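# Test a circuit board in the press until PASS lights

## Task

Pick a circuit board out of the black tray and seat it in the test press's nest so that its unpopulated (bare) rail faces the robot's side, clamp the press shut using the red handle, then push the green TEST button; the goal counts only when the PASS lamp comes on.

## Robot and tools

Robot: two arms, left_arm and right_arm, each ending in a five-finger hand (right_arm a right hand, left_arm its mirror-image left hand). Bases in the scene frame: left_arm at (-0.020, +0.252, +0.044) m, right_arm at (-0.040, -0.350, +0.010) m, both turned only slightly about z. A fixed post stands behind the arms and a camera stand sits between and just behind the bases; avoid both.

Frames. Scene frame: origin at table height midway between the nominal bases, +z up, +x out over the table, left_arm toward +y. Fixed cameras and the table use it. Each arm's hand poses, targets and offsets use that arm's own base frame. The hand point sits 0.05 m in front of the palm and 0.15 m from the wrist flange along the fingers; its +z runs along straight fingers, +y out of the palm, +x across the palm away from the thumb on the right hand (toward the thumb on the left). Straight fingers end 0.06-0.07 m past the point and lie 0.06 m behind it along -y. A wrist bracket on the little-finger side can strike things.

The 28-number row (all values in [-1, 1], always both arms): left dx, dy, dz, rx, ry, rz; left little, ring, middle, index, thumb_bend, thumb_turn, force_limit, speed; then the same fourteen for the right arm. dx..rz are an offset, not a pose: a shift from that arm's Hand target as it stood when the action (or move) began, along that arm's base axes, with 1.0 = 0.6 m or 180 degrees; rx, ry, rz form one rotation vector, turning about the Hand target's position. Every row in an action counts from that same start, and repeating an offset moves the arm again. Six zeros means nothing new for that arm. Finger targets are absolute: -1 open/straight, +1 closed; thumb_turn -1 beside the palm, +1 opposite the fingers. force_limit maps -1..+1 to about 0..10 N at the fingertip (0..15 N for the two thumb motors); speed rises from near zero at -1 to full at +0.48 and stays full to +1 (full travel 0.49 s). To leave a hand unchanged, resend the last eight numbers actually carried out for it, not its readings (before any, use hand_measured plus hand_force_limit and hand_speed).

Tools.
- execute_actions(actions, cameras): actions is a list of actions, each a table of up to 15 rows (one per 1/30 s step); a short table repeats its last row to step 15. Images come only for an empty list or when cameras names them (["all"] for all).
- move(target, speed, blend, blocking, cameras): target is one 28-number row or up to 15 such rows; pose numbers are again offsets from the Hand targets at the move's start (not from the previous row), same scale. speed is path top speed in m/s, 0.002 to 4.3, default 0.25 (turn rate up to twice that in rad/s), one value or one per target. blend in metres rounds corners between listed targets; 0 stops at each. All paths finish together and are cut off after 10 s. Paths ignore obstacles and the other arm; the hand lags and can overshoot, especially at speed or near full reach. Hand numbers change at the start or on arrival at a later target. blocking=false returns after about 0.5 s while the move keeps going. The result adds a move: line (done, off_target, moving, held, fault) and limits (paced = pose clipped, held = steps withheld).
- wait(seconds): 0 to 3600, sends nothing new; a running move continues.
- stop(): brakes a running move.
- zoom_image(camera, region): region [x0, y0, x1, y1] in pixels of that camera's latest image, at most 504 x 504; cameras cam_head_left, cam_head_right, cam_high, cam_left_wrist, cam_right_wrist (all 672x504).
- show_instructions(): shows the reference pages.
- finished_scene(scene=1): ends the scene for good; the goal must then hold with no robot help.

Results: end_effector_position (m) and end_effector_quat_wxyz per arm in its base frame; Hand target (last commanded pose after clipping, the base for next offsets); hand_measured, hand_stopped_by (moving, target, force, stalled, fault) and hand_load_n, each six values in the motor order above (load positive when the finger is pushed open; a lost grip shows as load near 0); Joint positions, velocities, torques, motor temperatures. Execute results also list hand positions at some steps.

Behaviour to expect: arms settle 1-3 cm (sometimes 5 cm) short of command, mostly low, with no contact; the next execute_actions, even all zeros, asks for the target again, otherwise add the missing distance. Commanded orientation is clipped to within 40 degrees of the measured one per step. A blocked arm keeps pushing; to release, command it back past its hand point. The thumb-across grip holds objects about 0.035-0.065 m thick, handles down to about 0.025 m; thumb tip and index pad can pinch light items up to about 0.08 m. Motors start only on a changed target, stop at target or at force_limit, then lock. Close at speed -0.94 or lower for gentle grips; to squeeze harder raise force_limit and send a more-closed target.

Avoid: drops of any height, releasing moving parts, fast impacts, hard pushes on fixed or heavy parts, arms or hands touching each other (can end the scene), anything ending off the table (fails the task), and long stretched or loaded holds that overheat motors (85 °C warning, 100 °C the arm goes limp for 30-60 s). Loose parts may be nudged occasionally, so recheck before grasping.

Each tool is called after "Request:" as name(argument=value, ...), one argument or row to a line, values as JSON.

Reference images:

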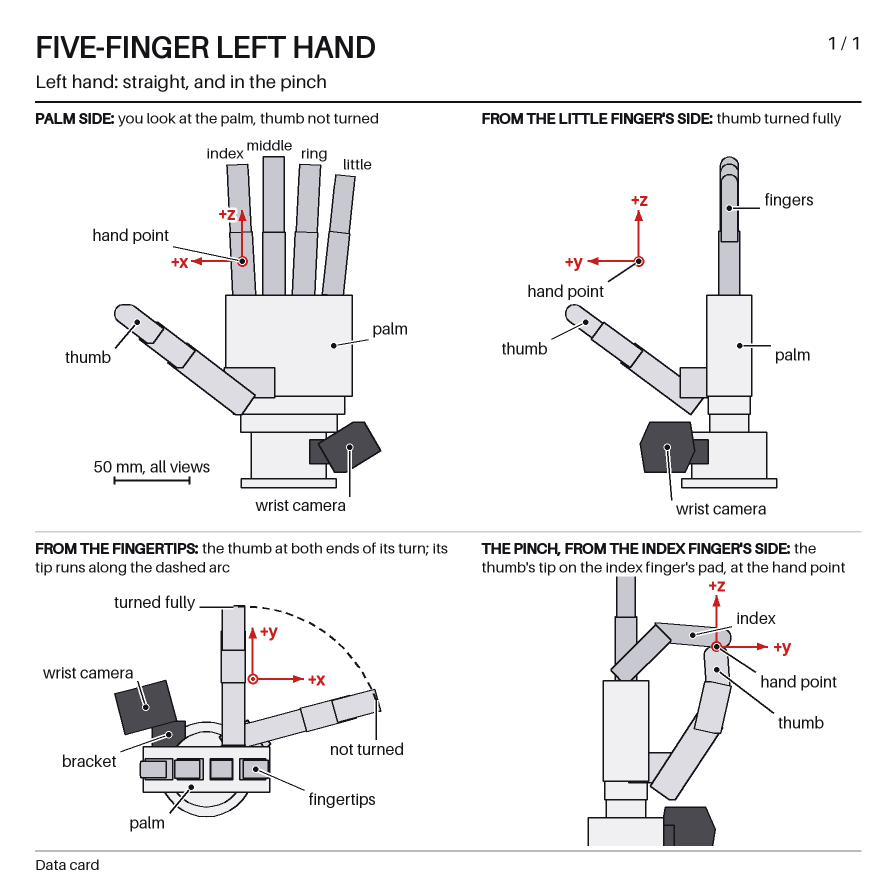

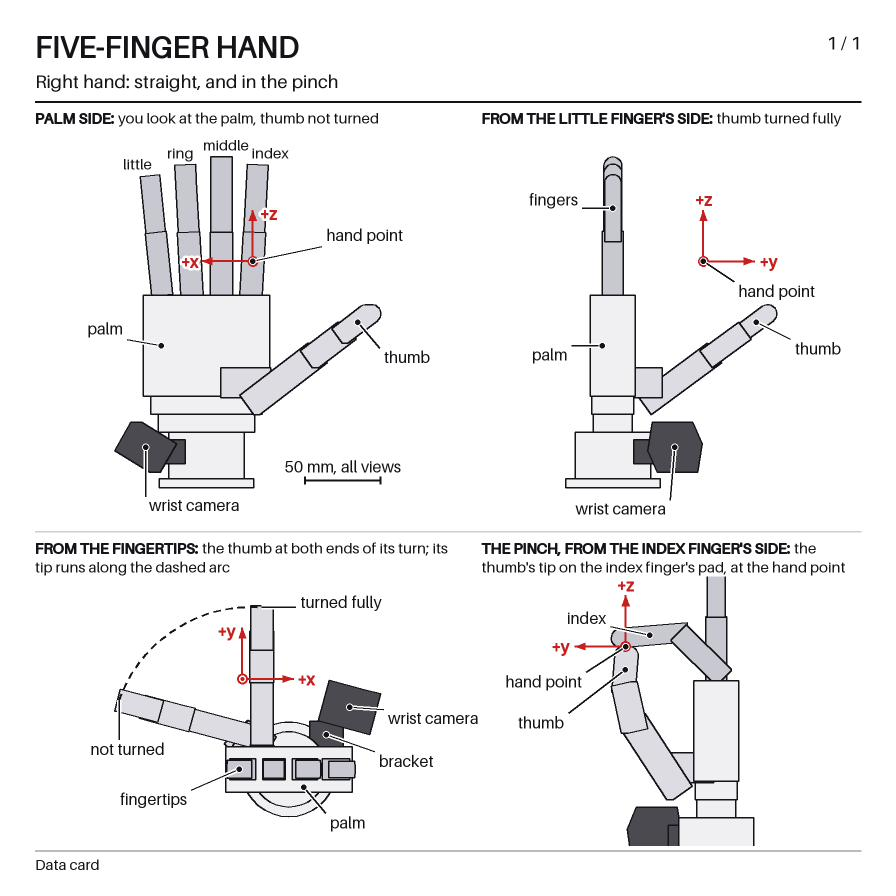

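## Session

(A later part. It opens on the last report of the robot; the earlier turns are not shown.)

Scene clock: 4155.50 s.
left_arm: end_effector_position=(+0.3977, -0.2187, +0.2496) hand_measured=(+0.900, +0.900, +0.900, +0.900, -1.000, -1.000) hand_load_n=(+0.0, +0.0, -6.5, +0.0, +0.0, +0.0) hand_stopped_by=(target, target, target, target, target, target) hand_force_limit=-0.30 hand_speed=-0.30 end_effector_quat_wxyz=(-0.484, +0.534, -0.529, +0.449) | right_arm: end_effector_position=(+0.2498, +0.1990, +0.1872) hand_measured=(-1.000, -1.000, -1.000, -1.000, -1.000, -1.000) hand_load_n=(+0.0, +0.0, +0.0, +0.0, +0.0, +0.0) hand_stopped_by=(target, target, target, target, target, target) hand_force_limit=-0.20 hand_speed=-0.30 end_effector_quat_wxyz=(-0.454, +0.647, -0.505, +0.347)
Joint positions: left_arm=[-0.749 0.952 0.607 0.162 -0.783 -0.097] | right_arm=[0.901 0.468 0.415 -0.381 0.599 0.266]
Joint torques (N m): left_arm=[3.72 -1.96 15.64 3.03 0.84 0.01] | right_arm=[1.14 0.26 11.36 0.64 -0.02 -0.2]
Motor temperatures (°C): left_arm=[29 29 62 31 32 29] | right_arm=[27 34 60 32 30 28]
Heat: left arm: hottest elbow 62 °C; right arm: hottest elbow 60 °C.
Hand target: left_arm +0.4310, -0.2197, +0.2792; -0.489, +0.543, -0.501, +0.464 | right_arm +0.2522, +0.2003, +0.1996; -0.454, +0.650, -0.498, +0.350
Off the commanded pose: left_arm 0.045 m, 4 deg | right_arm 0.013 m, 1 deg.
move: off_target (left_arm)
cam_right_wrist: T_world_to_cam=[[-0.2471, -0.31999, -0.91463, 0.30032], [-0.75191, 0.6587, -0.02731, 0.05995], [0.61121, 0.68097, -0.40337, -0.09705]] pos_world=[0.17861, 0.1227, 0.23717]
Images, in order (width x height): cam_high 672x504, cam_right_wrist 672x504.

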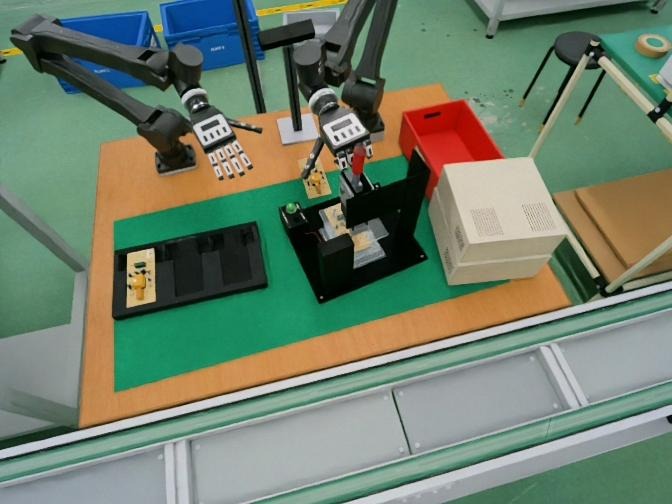

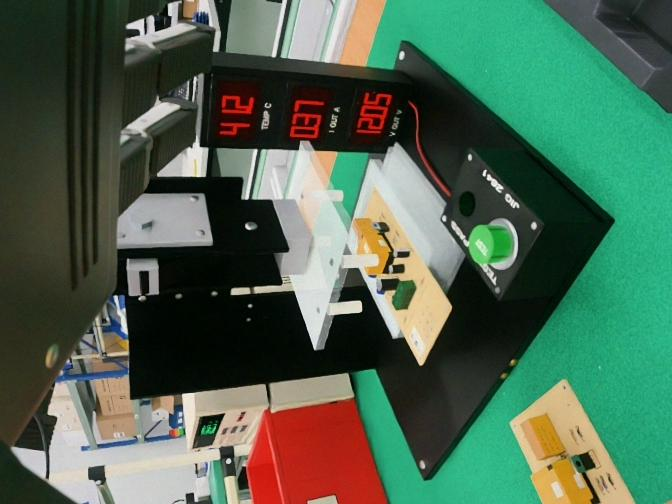

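Request:
move(
  target=[
    [-0.12,0,0.02,0,0,0,0.9,0.9,0.9,0.9,-1,-1,-0.3,-0.3,0,0,0,0,0,0,-1,-1,-1,-1,-1,-1,-0.2,-0.3],
  ],
  speed=0.06,
  cameras=["cam_high","cam_right_wrist"],
)

Scene clock: 4189.67 s.
left_arm: end_effector_position=(+0.3604, -0.2154, +0.2773) hand_measured=(+0.900, +0.900, +0.900, +0.900, -1.000, -1.000) hand_load_n=(+0.0, +0.0, +0.0, +0.0, +0.0, +0.0) hand_stopped_by=(target, target, target, target, target, target) hand_force_limit=-0.30 hand_speed=-0.30 end_effector_quat_wxyz=(-0.493, +0.541, -0.509, +0.453) | right_arm: end_effector_position=(+0.2498, +0.1990, +0.1872) hand_measured=(-1.000, -1.000, -1.000, -1.000, -1.000, -1.000) hand_load_n=(+0.0, +0.0, +0.0, +0.0, +0.0, +0.0) hand_stopped_by=(target, target, target, target, target, target) hand_force_limit=-0.20 hand_speed=-0.30 end_effector_quat_wxyz=(-0.454, +0.647, -0.505, +0.347)
Joint positions: left_arm=[-0.857 0.834 0.607 0.055 -0.922 -0.127] | right_arm=[0.901 0.468 0.415 -0.381 0.599 0.266]
Joint torques (N m): left_arm=[-0.85 -5.42 11.55 1.14 -0.39 -0.08] | right_arm=[1.67 0.21 11.48 0.73 -0.05 -0.2]
Motor temperatures (°C): left_arm=[29 29 69 31 33 29] | right_arm=[27 33 60 32 30 28]
Heat: left arm: hottest elbow 69 °C; right arm: hottest elbow 60 °C.
Hand target: left_arm +0.3590, -0.2197, +0.2911; -0.489, +0.543, -0.501, +0.464 | right_arm +0.2522, +0.2003, +0.1996; -0.454, +0.650, -0.498, +0.350
Off the commanded pose: left_arm 0.015 m, 2 deg | right_arm 0.013 m, 1 deg.
move: off_target (left_arm)
cam_right_wrist: T_world_to_cam=[[-0.2471, -0.31999, -0.91463, 0.30032], [-0.75191, 0.6587, -0.02731, 0.05995], [0.61121, 0.68097, -0.40337, -0.09705]] pos_world=[0.17861, 0.1227, 0.23717]

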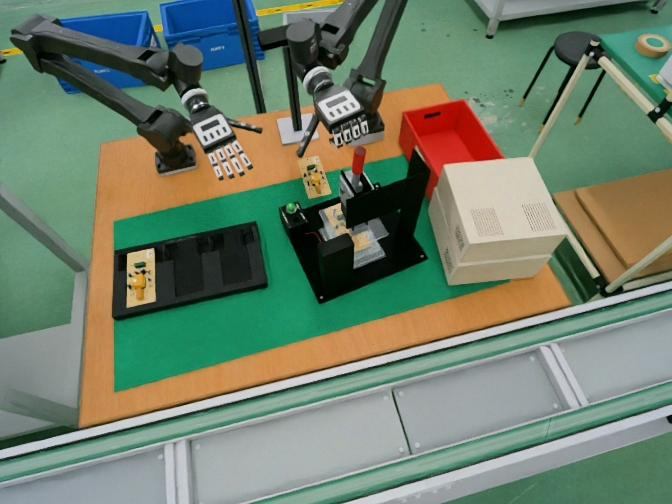

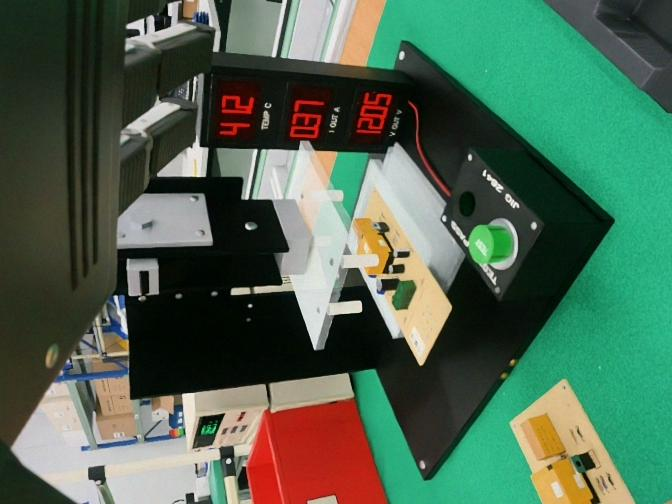

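Request:
zoom_image(
  camera="cam_right_wrist",
  region=[330, 130, 480, 380],
)

Request:
zoom_image(
  camera="cam_high",
  region=[260, 130, 450, 310],
)

Scaled by 2.016.

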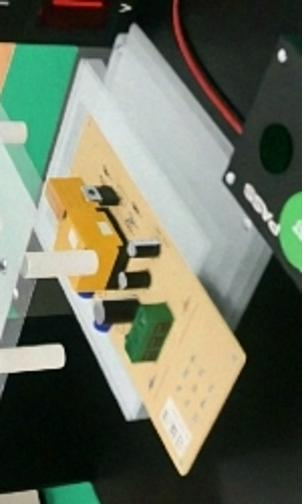

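Scaled by 2.653.

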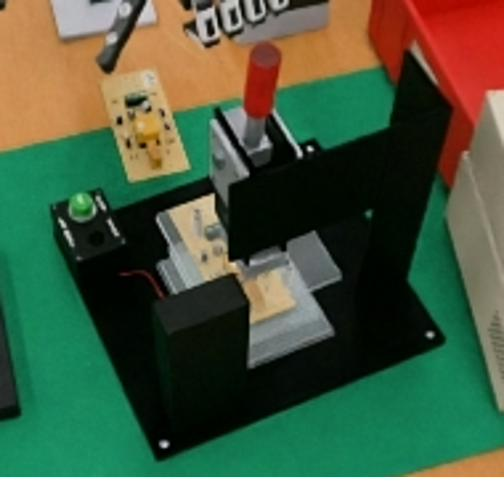

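Request:
move(
  target=[
    [-0.15,0.05,0.02,0,0,0,0.9,0.9,0.9,0.9,-1,-1,-0.3,-0.3,0,0,0,0,0,0,-1,-1,-1,-1,-1,-1,-0.2,-0.3],
    [-0.224,0.418,0.041,0,0,0,0.9,0.9,0.9,0.9,-1,-1,-0.3,-0.3,0,0,0,0,0,0,-1,-1,-1,-1,-1,-1,-0.2,-0.3],
  ],
  speed=0.2,
  blend=0.03,
  cameras=["cam_head_left","cam_head_right"],
)

Scene clock: 4263.80 s.
left_arm: end_effector_position=(+0.2214, -0.0167, +0.3051) hand_measured=(+0.900, +0.900, +0.900, +0.900, -1.000, -1.000) hand_load_n=(+0.5, +0.0, +0.0, +0.0, +0.0, +0.0) hand_stopped_by=(target, target, target, target, target, target) hand_force_limit=-0.30 hand_speed=-0.30 end_effector_quat_wxyz=(-0.450, +0.505, -0.541, +0.500) | right_arm: end_effector_position=(+0.2498, +0.1990, +0.1872) hand_measured=(-1.000, -1.000, -1.000, -1.000, -1.000, -1.000) hand_load_n=(+0.0, +0.0, +0.0, +0.0, +0.0, +0.0) hand_stopped_by=(target, target, target, target, target, target) hand_force_limit=-0.20 hand_speed=-0.30 end_effector_quat_wxyz=(-0.454, +0.647, -0.505, +0.347)
Joint positions: left_arm=[0.708 0.012 0.533 -0.657 0.79 0.079] | right_arm=[0.901 0.468 0.415 -0.381 0.599 0.266]
Joint torques (N m): left_arm=[11.93 6.3 11.17 2.29 0.11 0.13] | right_arm=[1.61 0.09 11.38 0.66 -0.04 -0.18]
Motor temperatures (°C): left_arm=[29 29 65 30 32 29] | right_arm=[27 33 62 32 30 28]
Heat: left arm: hottest elbow 65 °C; right arm: hottest elbow 62 °C.
Hand target: left_arm +0.2246, +0.0311, +0.3157; -0.489, +0.543, -0.501, +0.464 | right_arm +0.2522, +0.2003, +0.1996; -0.454, +0.650, -0.498, +0.350
Off the commanded pose: left_arm 0.049 m, 9 deg | right_arm 0.013 m, 1 deg.
move: off_target (left_arm)

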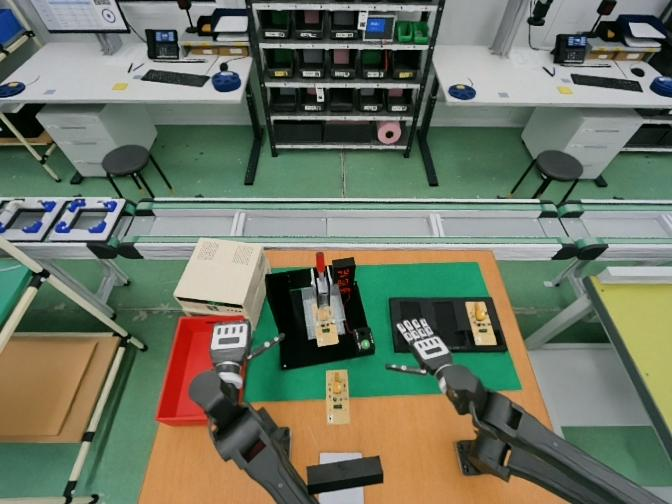

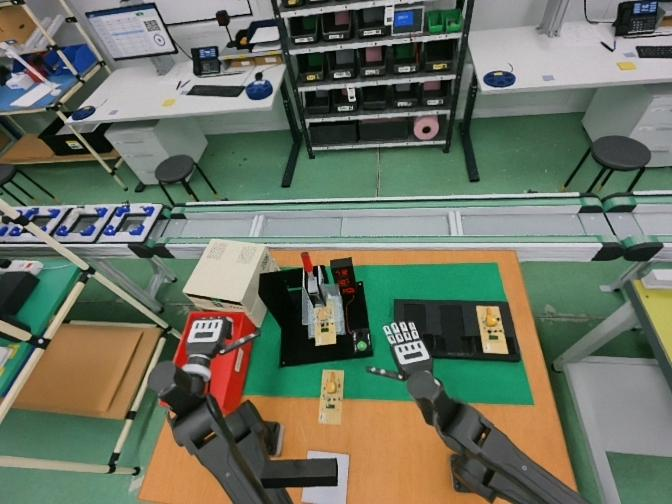

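Request:
zoom_image(
  camera="cam_head_left",
  region=[270, 270, 390, 370],
)

Request:
zoom_image(
  camera="cam_head_right",
  region=[270, 270, 390, 370],
)

Scaled by 4.200.

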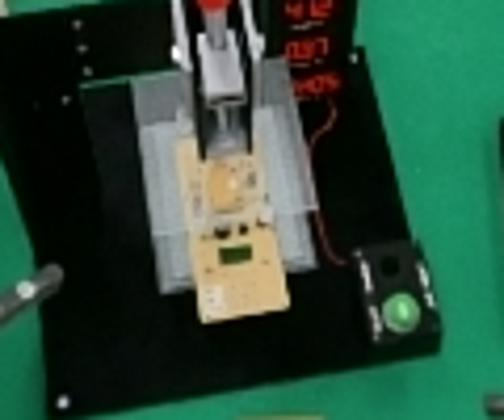

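Scaled by 4.200.

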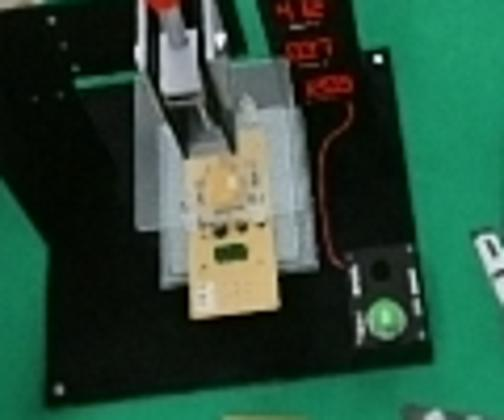

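Request:
move(
  target=[
    [0,0,0,0,0,0,0.9,0.9,0.9,0.9,-1,-1,-0.3,-0.3,-0.062,0.366,-0.133,0,0,0,-1,-1,-1,-1,-1,-1,-0.2,-0.3],
  ],
  speed=0.15,
  cameras=["cam_head_left","cam_right_wrist","cam_high"],
)

Scene clock: 4279.07 s.
left_arm: end_effector_position=(+0.2214, -0.0167, +0.3051) hand_measured=(+0.900, +0.900, +0.900, +0.900, -1.000, -1.000) hand_load_n=(+0.0, +0.0, +0.0, +0.0, +0.0, -0.5) hand_stopped_by=(target, target, target, target, target, target) hand_force_limit=-0.30 hand_speed=-0.30 end_effector_quat_wxyz=(-0.450, +0.505, -0.541, +0.500) | right_arm: end_effector_position=(+0.2106, +0.3912, +0.0912) hand_measured=(-1.000, -1.000, -1.000, -1.000, -1.000, -1.000) hand_load_n=(+0.0, +0.0, -0.5, +0.0, -0.5, +0.0) hand_stopped_by=(target, target, target, target, target, target) hand_force_limit=-0.20 hand_speed=-0.30 end_effector_quat_wxyz=(-0.421, +0.675, -0.482, +0.367)
Joint positions: left_arm=[0.708 0.012 0.533 -0.657 0.79 0.079] | right_arm=[1.38 1.301 0.626 -0.104 1.005 0.597]
Joint torques (N m): left_arm=[11.93 6.24 11.17 2.32 0.1 0.13] | right_arm=[2.67 -6.59 10.82 1.87 0.61 0.23]
Motor temperatures (°C): left_arm=[30 29 63 31 32 29] | right_arm=[27 33 61 32 30 28]
Heat: left arm: hottest elbow 63 °C; right arm: hottest elbow 61 °C.
Hand target: left_arm +0.2246, +0.0311, +0.3157; -0.489, +0.543, -0.501, +0.464 | right_arm +0.2149, +0.4199, +0.1198; -0.454, +0.650, -0.498, +0.350
Off the commanded pose: left_arm 0.049 m, 9 deg | right_arm 0.041 m, 6 deg.
move: off_target (right_arm)
cam_right_wrist: T_world_to_cam=[[-0.24678, -0.41939, -0.87362, 0.2994], [-0.76333, 0.63951, -0.09137, -0.08286], [0.59701, 0.64432, -0.47795, -0.21861]] pos_world=[0.14115, 0.3194, 0.14951]
Images, in order (width x height): cam_head_left 672x504, cam_high 672x504, cam_right_wrist 672x504.

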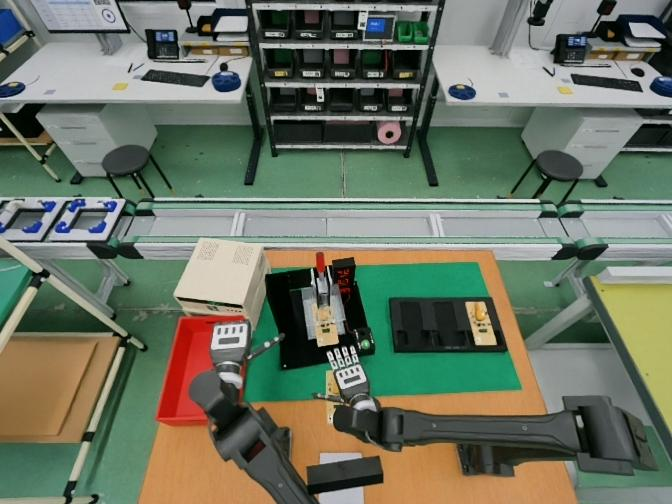

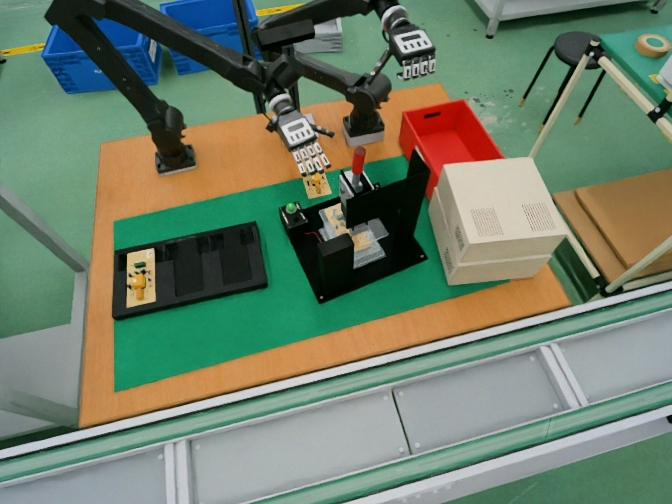

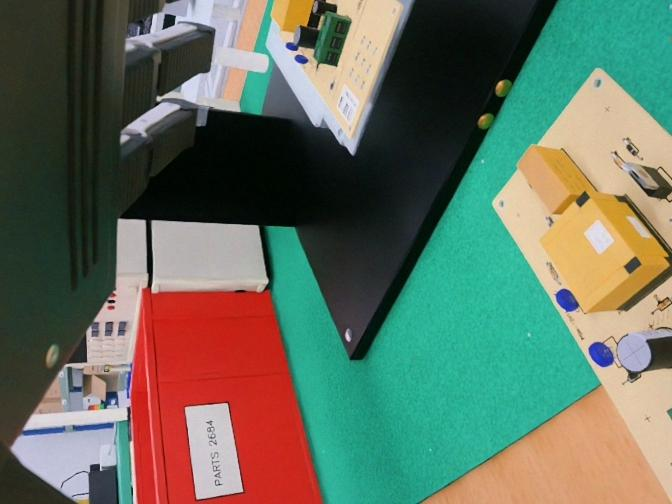

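Request:
move(
  target=[
    [0,0,0,0,0,0,0.9,0.9,0.9,0.9,-1,-1,-0.3,-0.3,0.015,0.053,-0.102,0,0,0,-1,-1,-1,-1,-1,-1,-0.2,-0.3],
  ],
  speed=0.08,
  cameras=["cam_head_left","cam_right_wrist","cam_high"],
)

Scene clock: 4286.17 s.
left_arm: end_effector_position=(+0.2214, -0.0167, +0.3051) hand_measured=(+0.900, +0.900, +0.900, +0.900, -1.000, -1.000) hand_load_n=(+0.0, +0.0, +0.0, +0.0, +0.0, +0.0) hand_stopped_by=(target, target, target, target, target, target) hand_force_limit=-0.30 hand_speed=-0.30 end_effector_quat_wxyz=(-0.450, +0.505, -0.541, +0.500) | right_arm: end_effector_position=(+0.2183, +0.4236, +0.0363) hand_measured=(-1.000, -1.000, -1.000, -1.000, -1.000, -1.000) hand_load_n=(+0.0, +0.0, -0.5, +0.0, +0.0, +0.0) hand_stopped_by=(target, target, target, target, target, target) hand_force_limit=-0.20 hand_speed=-0.30 end_effector_quat_wxyz=(-0.426, +0.671, -0.485, +0.365)
Joint positions: left_arm=[0.708 0.012 0.533 -0.657 0.79 0.079] | right_arm=[1.377 1.523 0.644 0.116 1.005 0.598]
Joint torques (N m): left_arm=[11.93 6.3 11.15 2.29 0.1 0.13] | right_arm=[1.55 -8.12 9.46 1.78 0.43 0.09]
Motor temperatures (°C): left_arm=[30 29 63 31 31 29] | right_arm=[27 33 59 32 31 28]
Heat: left arm: hottest elbow 63 °C; right arm: hottest elbow 59 °C.
Hand target: left_arm +0.2246, +0.0311, +0.3157; -0.489, +0.543, -0.501, +0.464 | right_arm +0.2240, +0.4517, +0.0586; -0.454, +0.650, -0.498, +0.350
Off the commanded pose: left_arm 0.049 m, 9 deg | right_arm 0.036 m, 5 deg.
move: off_target (right_arm)
cam_right_wrist: T_world_to_cam=[[-0.24565, -0.40509, -0.88066, 0.26082], [-0.761, 0.64333, -0.08365, -0.1051], [0.60044, 0.64964, -0.46631, -0.27371]] pos_world=[0.14844, 0.35109, 0.09327]
Images, in order (width x height): cam_head_left 672x504, cam_high 672x504, cam_right_wrist 672x504.

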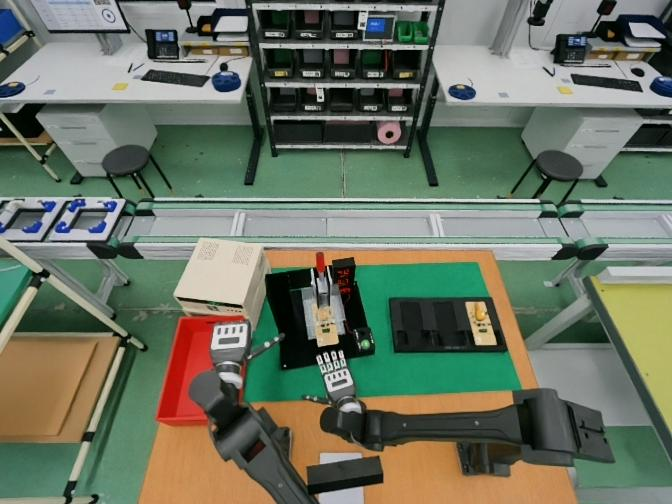

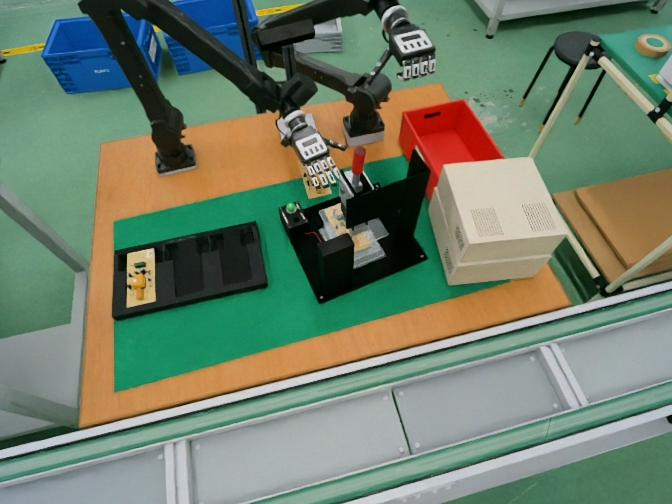

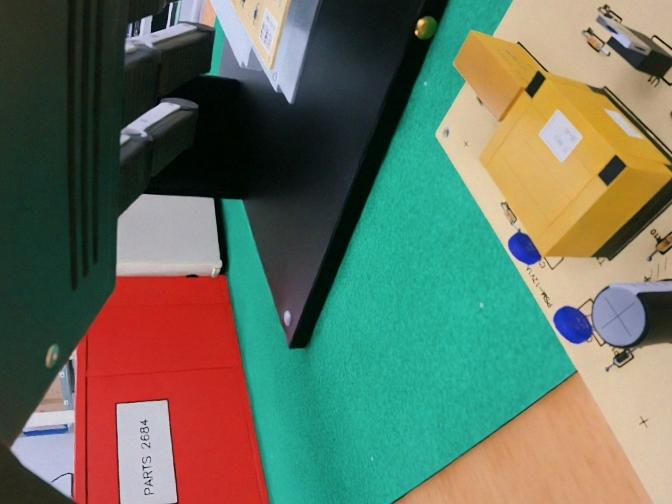

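Request:
zoom_image(
  camera="cam_head_left",
  region=[290, 290, 390, 390],
)

Request:
zoom_image(
  camera="cam_high",
  region=[280, 130, 400, 250],
)

Scaled by 5.040.

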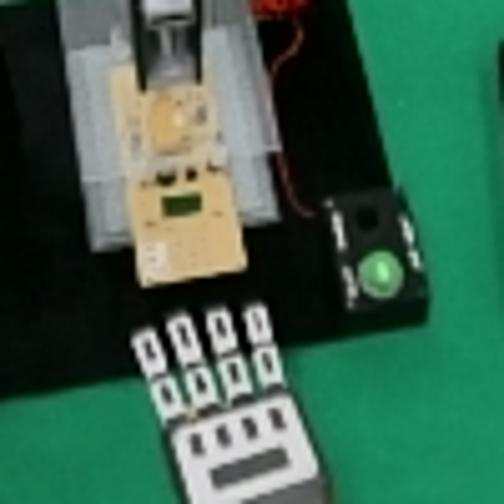

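Scaled by 4.200.

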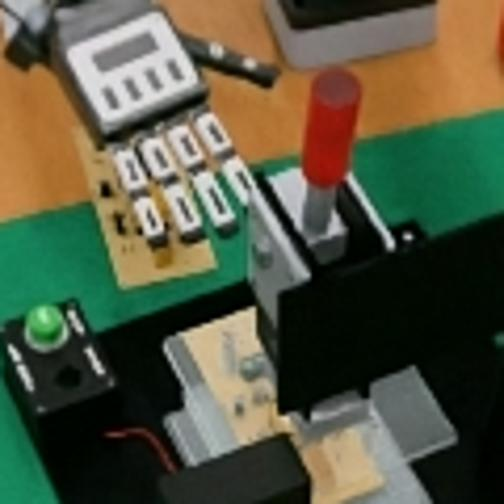

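Request:
move(
  target=[
    [0,0,0,0,0,0,0.9,0.9,0.9,0.9,-1,-1,-0.3,-0.3,0,0,-0.055,0,0,0,-1,-1,-1,-1,-1,-1,-0.2,-0.3],
  ],
  speed=0.06,
  cameras=["cam_head_left","cam_right_wrist","cam_high"],
)

Scene clock: 4307.70 s.
left_arm: end_effector_position=(+0.2214, -0.0167, +0.3051) hand_measured=(+0.900, +0.900, +0.900, +0.900, -1.000, -1.000) hand_load_n=(+0.0, +0.0, +0.0, +0.5, +0.0, +0.0) hand_stopped_by=(target, target, target, target, target, target) hand_force_limit=-0.30 hand_speed=-0.30 end_effector_quat_wxyz=(-0.450, +0.505, -0.541, +0.500) | right_arm: end_effector_position=(+0.2204, +0.4343, +0.0134) hand_measured=(-1.000, -1.000, -1.000, -1.000, -1.000, -1.000) hand_load_n=(+0.0, +0.0, -0.5, +0.0, +0.0, +0.0) hand_stopped_by=(target, target, target, target, target, target) hand_force_limit=-0.20 hand_speed=-0.30 end_effector_quat_wxyz=(-0.435, +0.665, -0.489, +0.361)
Joint positions: left_arm=[0.708 0.012 0.533 -0.657 0.79 0.079] | right_arm=[1.377 1.612 0.644 0.229 1.005 0.598]
Joint torques (N m): left_arm=[11.87 6.3 11.17 2.29 0.1 0.14] | right_arm=[2.02 -8.76 7.36 1.92 0.38 0.11]
Motor temperatures (°C): left_arm=[32 29 62 31 31 29] | right_arm=[27 34 56 32 31 28]
Heat: left arm: hottest elbow 62 °C; right arm: hottest elbow 56 °C.
Hand target: left_arm +0.2246, +0.0311, +0.3157; -0.489, +0.543, -0.501, +0.464 | right_arm +0.2240, +0.4518, +0.0256; -0.454, +0.650, -0.498, +0.350
Off the commanded pose: left_arm 0.049 m, 9 deg | right_arm 0.022 m, 3 deg.
move: off_target (right_arm)
cam_right_wrist: T_world_to_cam=[[-0.24143, -0.3839, -0.89125, 0.23557], [-0.76066, 0.64516, -0.07185, -0.11343], [0.60258, 0.66059, -0.44778, -0.29812]] pos_world=[0.15023, 0.36056, 0.06831]
Images, in order (width x height): cam_head_left 672x504, cam_high 672x504, cam_right_wrist 672x504.

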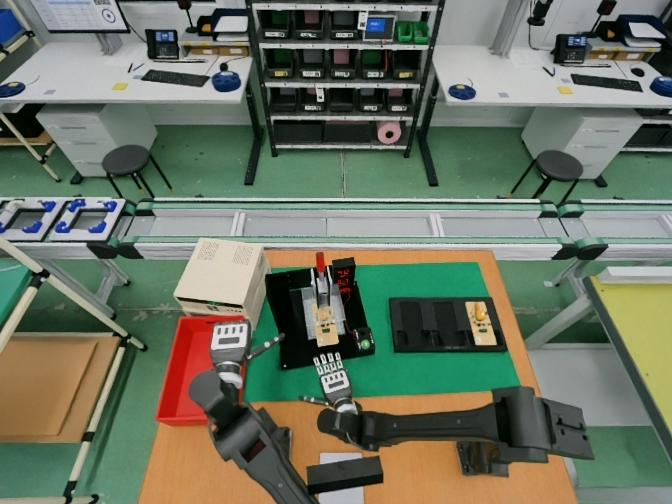

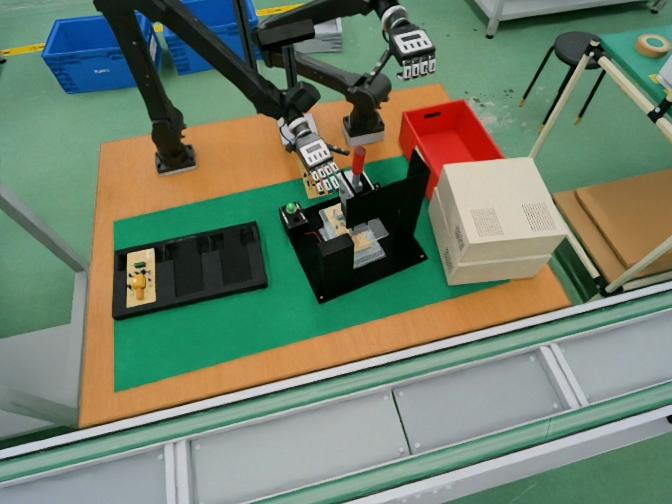

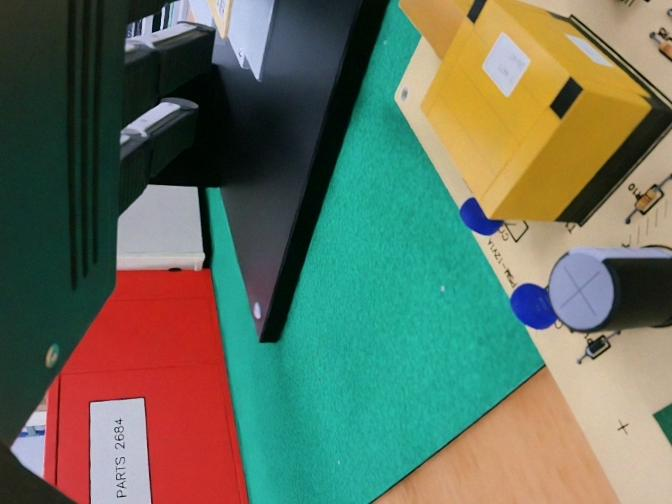

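Request:
zoom_image(
  camera="cam_head_left",
  region=[290, 290, 390, 390],
)

Request:
zoom_image(
  camera="cam_high",
  region=[280, 130, 400, 250],
)

Scaled by 5.040.

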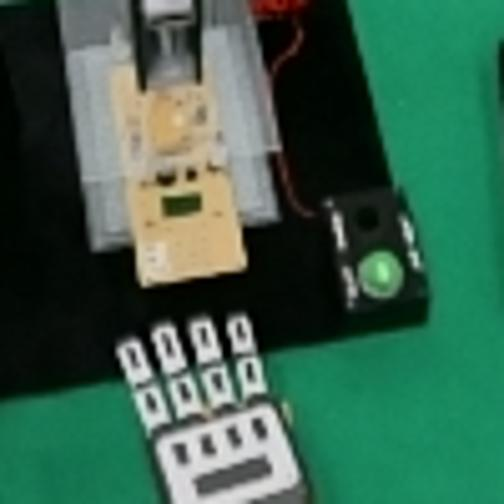

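Scaled by 4.200.

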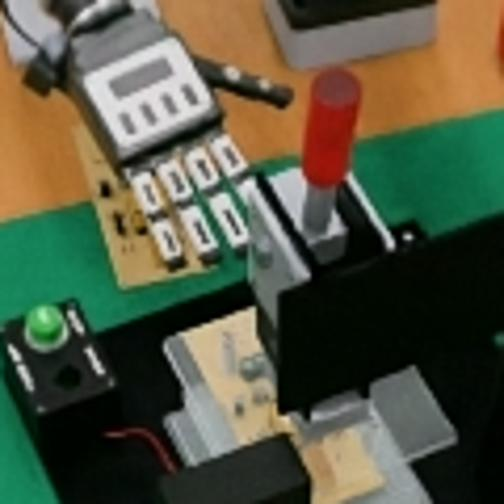

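Request:
move(
  target=[
    [0,0,0,0,0,0,0.9,0.9,0.9,0.9,-1,-1,-0.3,-0.3,0.008,-0.027,-0.037,0,0,0,-1,-1,-1,-1,-1,-1,-0.2,-0.3],
  ],
  speed=0.06,
  cameras=["cam_head_left","cam_right_wrist","cam_high","cam_head_right"],
)

Request:
zoom_image(
  camera="cam_head_left",
  region=[290, 290, 390, 390],
)

Request:
zoom_image(
  camera="cam_high",
  region=[280, 130, 400, 250],
)

Scene clock: 4341.33 s.
left_arm: end_effector_position=(+0.2214, -0.0167, +0.3051) hand_measured=(+0.900, +0.900, +0.900, +0.900, -1.000, -1.000) hand_load_n=(+0.0, +0.0, +0.0, +0.0, +0.0, -0.5) hand_stopped_by=(target, target, target, target, target, target) hand_force_limit=-0.30 hand_speed=-0.30 end_effector_quat_wxyz=(-0.450, +0.505, -0.541, +0.500) | right_arm: end_effector_position=(+0.2271, +0.4314, +0.0012) hand_measured=(-1.000, -1.000, -1.000, -1.000, -1.000, -1.000) hand_load_n=(+0.0, +0.0, +0.0, +0.0, +0.0, -0.5) hand_stopped_by=(target, target, target, target, target, target) hand_force_limit=-0.20 hand_speed=-0.30 end_effector_quat_wxyz=(-0.448, +0.652, -0.500, +0.353)
Joint positions: left_arm=[0.708 0.012 0.533 -0.657 0.79 0.079] | right_arm=[1.358 1.652 0.613 0.344 0.995 0.598]
Joint torques (N m): left_arm=[11.93 6.24 11.17 2.29 0.1 0.14] | right_arm=[0.97 -8.53 5.05 1.92 0.17 -0.11]
Motor temperatures (°C): left_arm=[33 29 61 31 31 29] | right_arm=[27 34 51 33 31 28]
Heat: left arm: hottest elbow 61 °C; right arm: hottest elbow 51 °C.
Hand target: left_arm +0.2246, +0.0311, +0.3157; -0.489, +0.543, -0.501, +0.464 | right_arm +0.2288, +0.4355, +0.0034; -0.454, +0.650, -0.498, +0.350
Off the commanded pose: left_arm 0.049 m, 9 deg | right_arm 0.005 m, 1 deg.
move: done
cam_right_wrist: T_world_to_cam=[[-0.24294, -0.34071, -0.90824, 0.20699], [-0.75314, 0.65634, -0.04476, -0.11382], [0.61136, 0.67315, -0.41606, -0.31314]] pos_world=[0.15601, 0.35602, 0.05261]
Images, in order (width x height): cam_head_left 672x504, cam_head_right 672x504, cam_high 672x504, cam_right_wrist 672x504.

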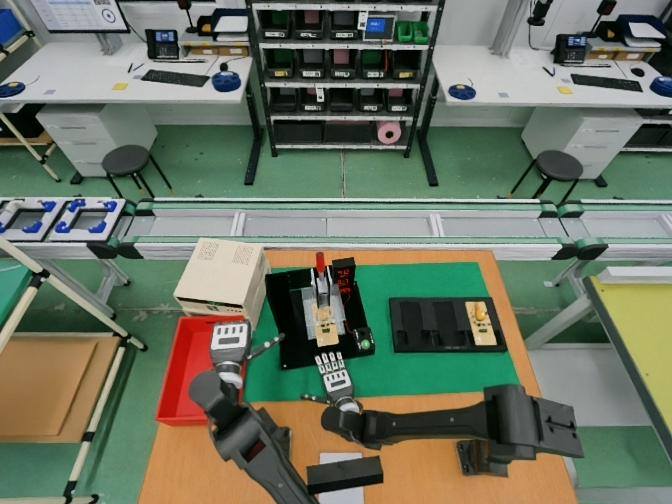

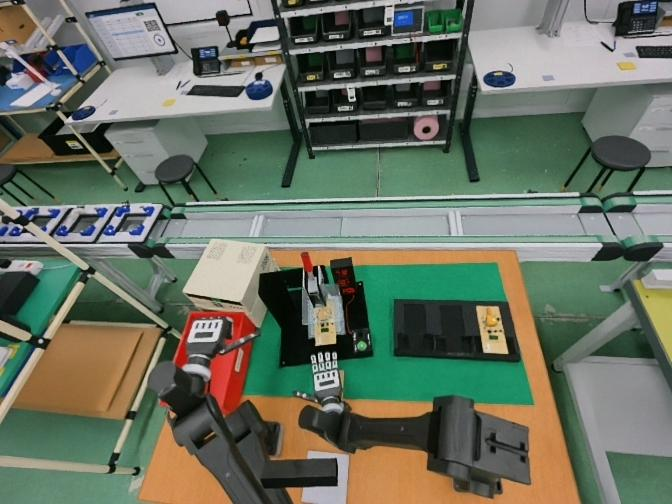

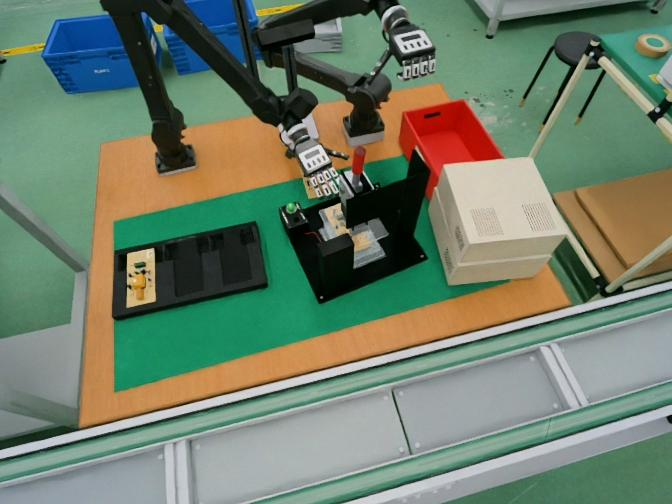

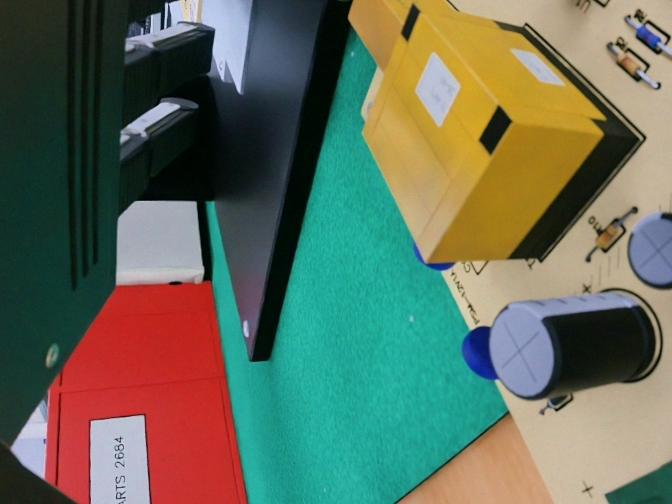

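Scaled by 5.040.

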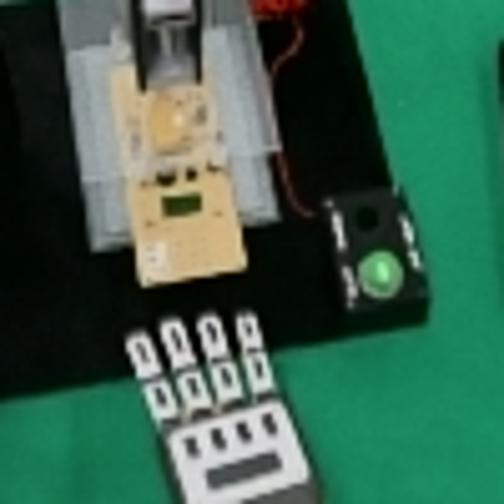

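Scaled by 4.200.

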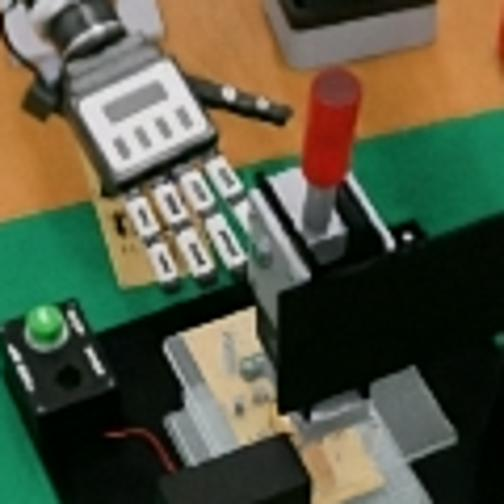

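Request:
move(
  target=[
    [0,0,0,0,0,0,0.9,0.9,0.9,0.9,-1,-1,-0.3,-0.3,0.027,0.0,-0.008,0,0,0,-1,-1,-1,-1,-1,-1,-0.2,-0.3],
  ],
  speed=0.04,
  cameras=["cam_head_left","cam_high"],
)

Request:
zoom_image(
  camera="cam_head_left",
  region=[290, 290, 390, 390],
)

Request:
zoom_image(
  camera="cam_high",
  region=[280, 130, 400, 250],
)

Scene clock: 4355.50 s.
left_arm: end_effector_position=(+0.2214, -0.0167, +0.3051) hand_measured=(+0.900, +0.900, +0.900, +0.900, -1.000, -1.000) hand_load_n=(+0.0, +0.0, +0.0, +0.0, +0.0, +0.0) hand_stopped_by=(target, target, target, target, target, target) hand_force_limit=-0.30 hand_speed=-0.30 end_effector_quat_wxyz=(-0.450, +0.505, -0.541, +0.500) | right_arm: end_effector_position=(+0.2437, +0.4298, -0.0042) hand_measured=(-1.000, -1.000, -1.000, -1.000, -1.000, -1.000) hand_load_n=(+0.0, +0.0, +0.0, +0.0, +0.0, +0.0) hand_stopped_by=(target, target, target, target, target, target) hand_force_limit=-0.20 hand_speed=-0.30 end_effector_quat_wxyz=(-0.448, +0.650, -0.503, +0.352)
Joint positions: left_arm=[0.708 0.012 0.533 -0.657 0.79 0.079] | right_arm=[1.314 1.677 0.613 0.403 0.962 0.561]
Joint torques (N m): left_arm=[11.93 6.3 11.17 2.28 0.1 0.14] | right_arm=[1.67 -8.82 5.16 2.07 0.13 -0.18]
Motor temperatures (°C): left_arm=[33 29 61 31 31 29] | right_arm=[27 35 49 33 31 28]
Heat: left arm: hottest elbow 61 °C; right arm: hottest elbow 49 °C.
Hand target: left_arm +0.2246, +0.0311, +0.3157; -0.489, +0.543, -0.501, +0.464 | right_arm +0.2450, +0.4355, -0.0014; -0.454, +0.650, -0.498, +0.350
Off the commanded pose: left_arm 0.049 m, 9 deg | right_arm 0.006 m, 1 deg.
move: done

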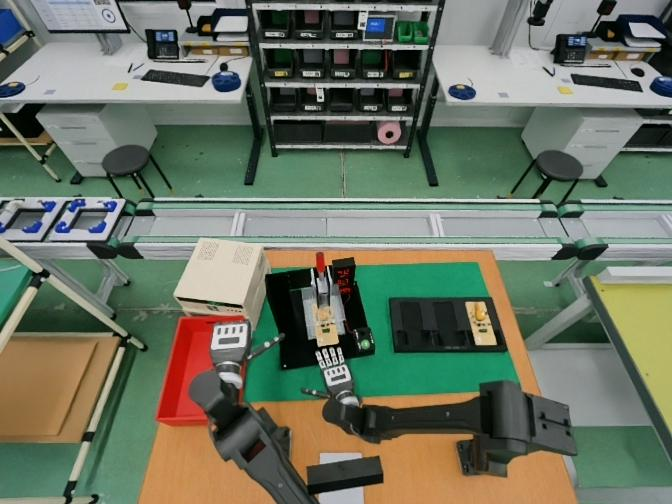

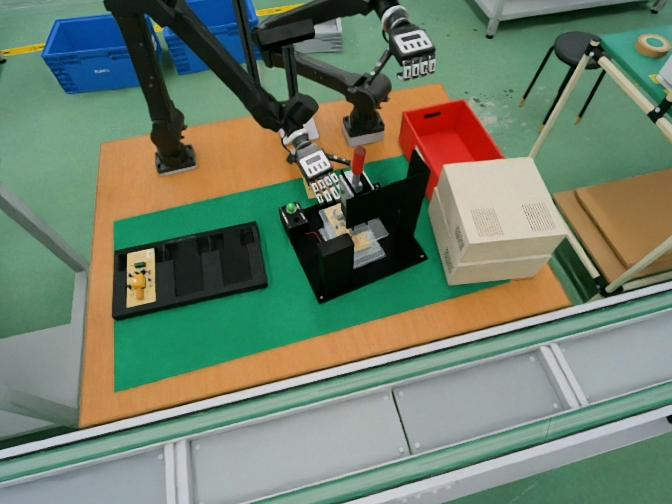

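Scaled by 5.040.

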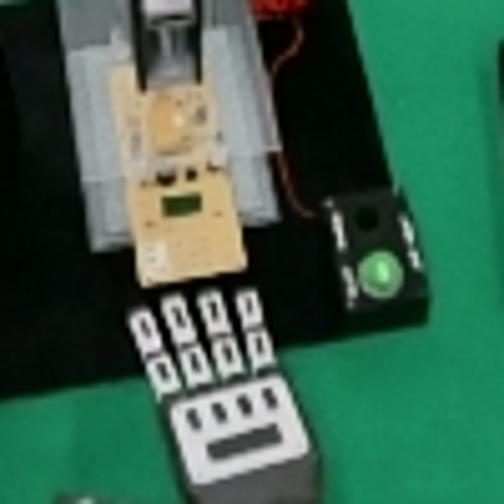

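Scaled by 4.200.

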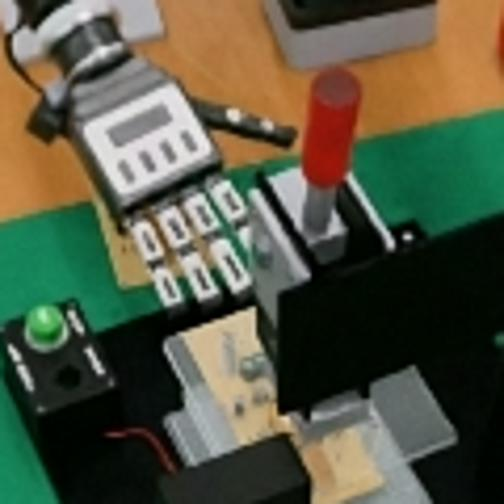

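Request:
zoom_image(
  camera="cam_high",
  region=[305, 175, 355, 225],
)

Request:
zoom_image(
  camera="cam_head_left",
  region=[305, 320, 355, 370],
)

Scaled by 10.080.

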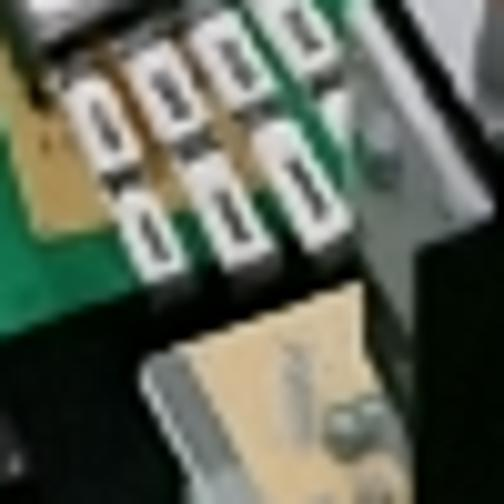

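Scaled by 10.080.

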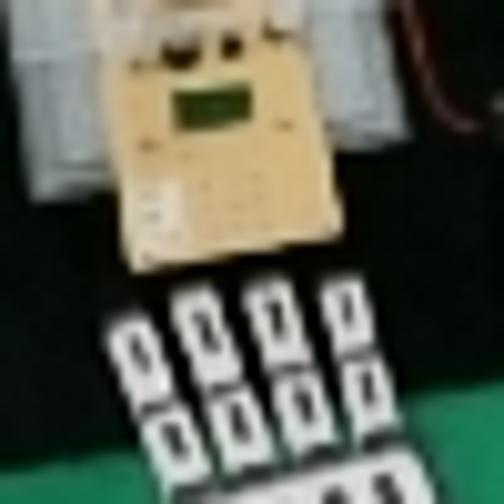

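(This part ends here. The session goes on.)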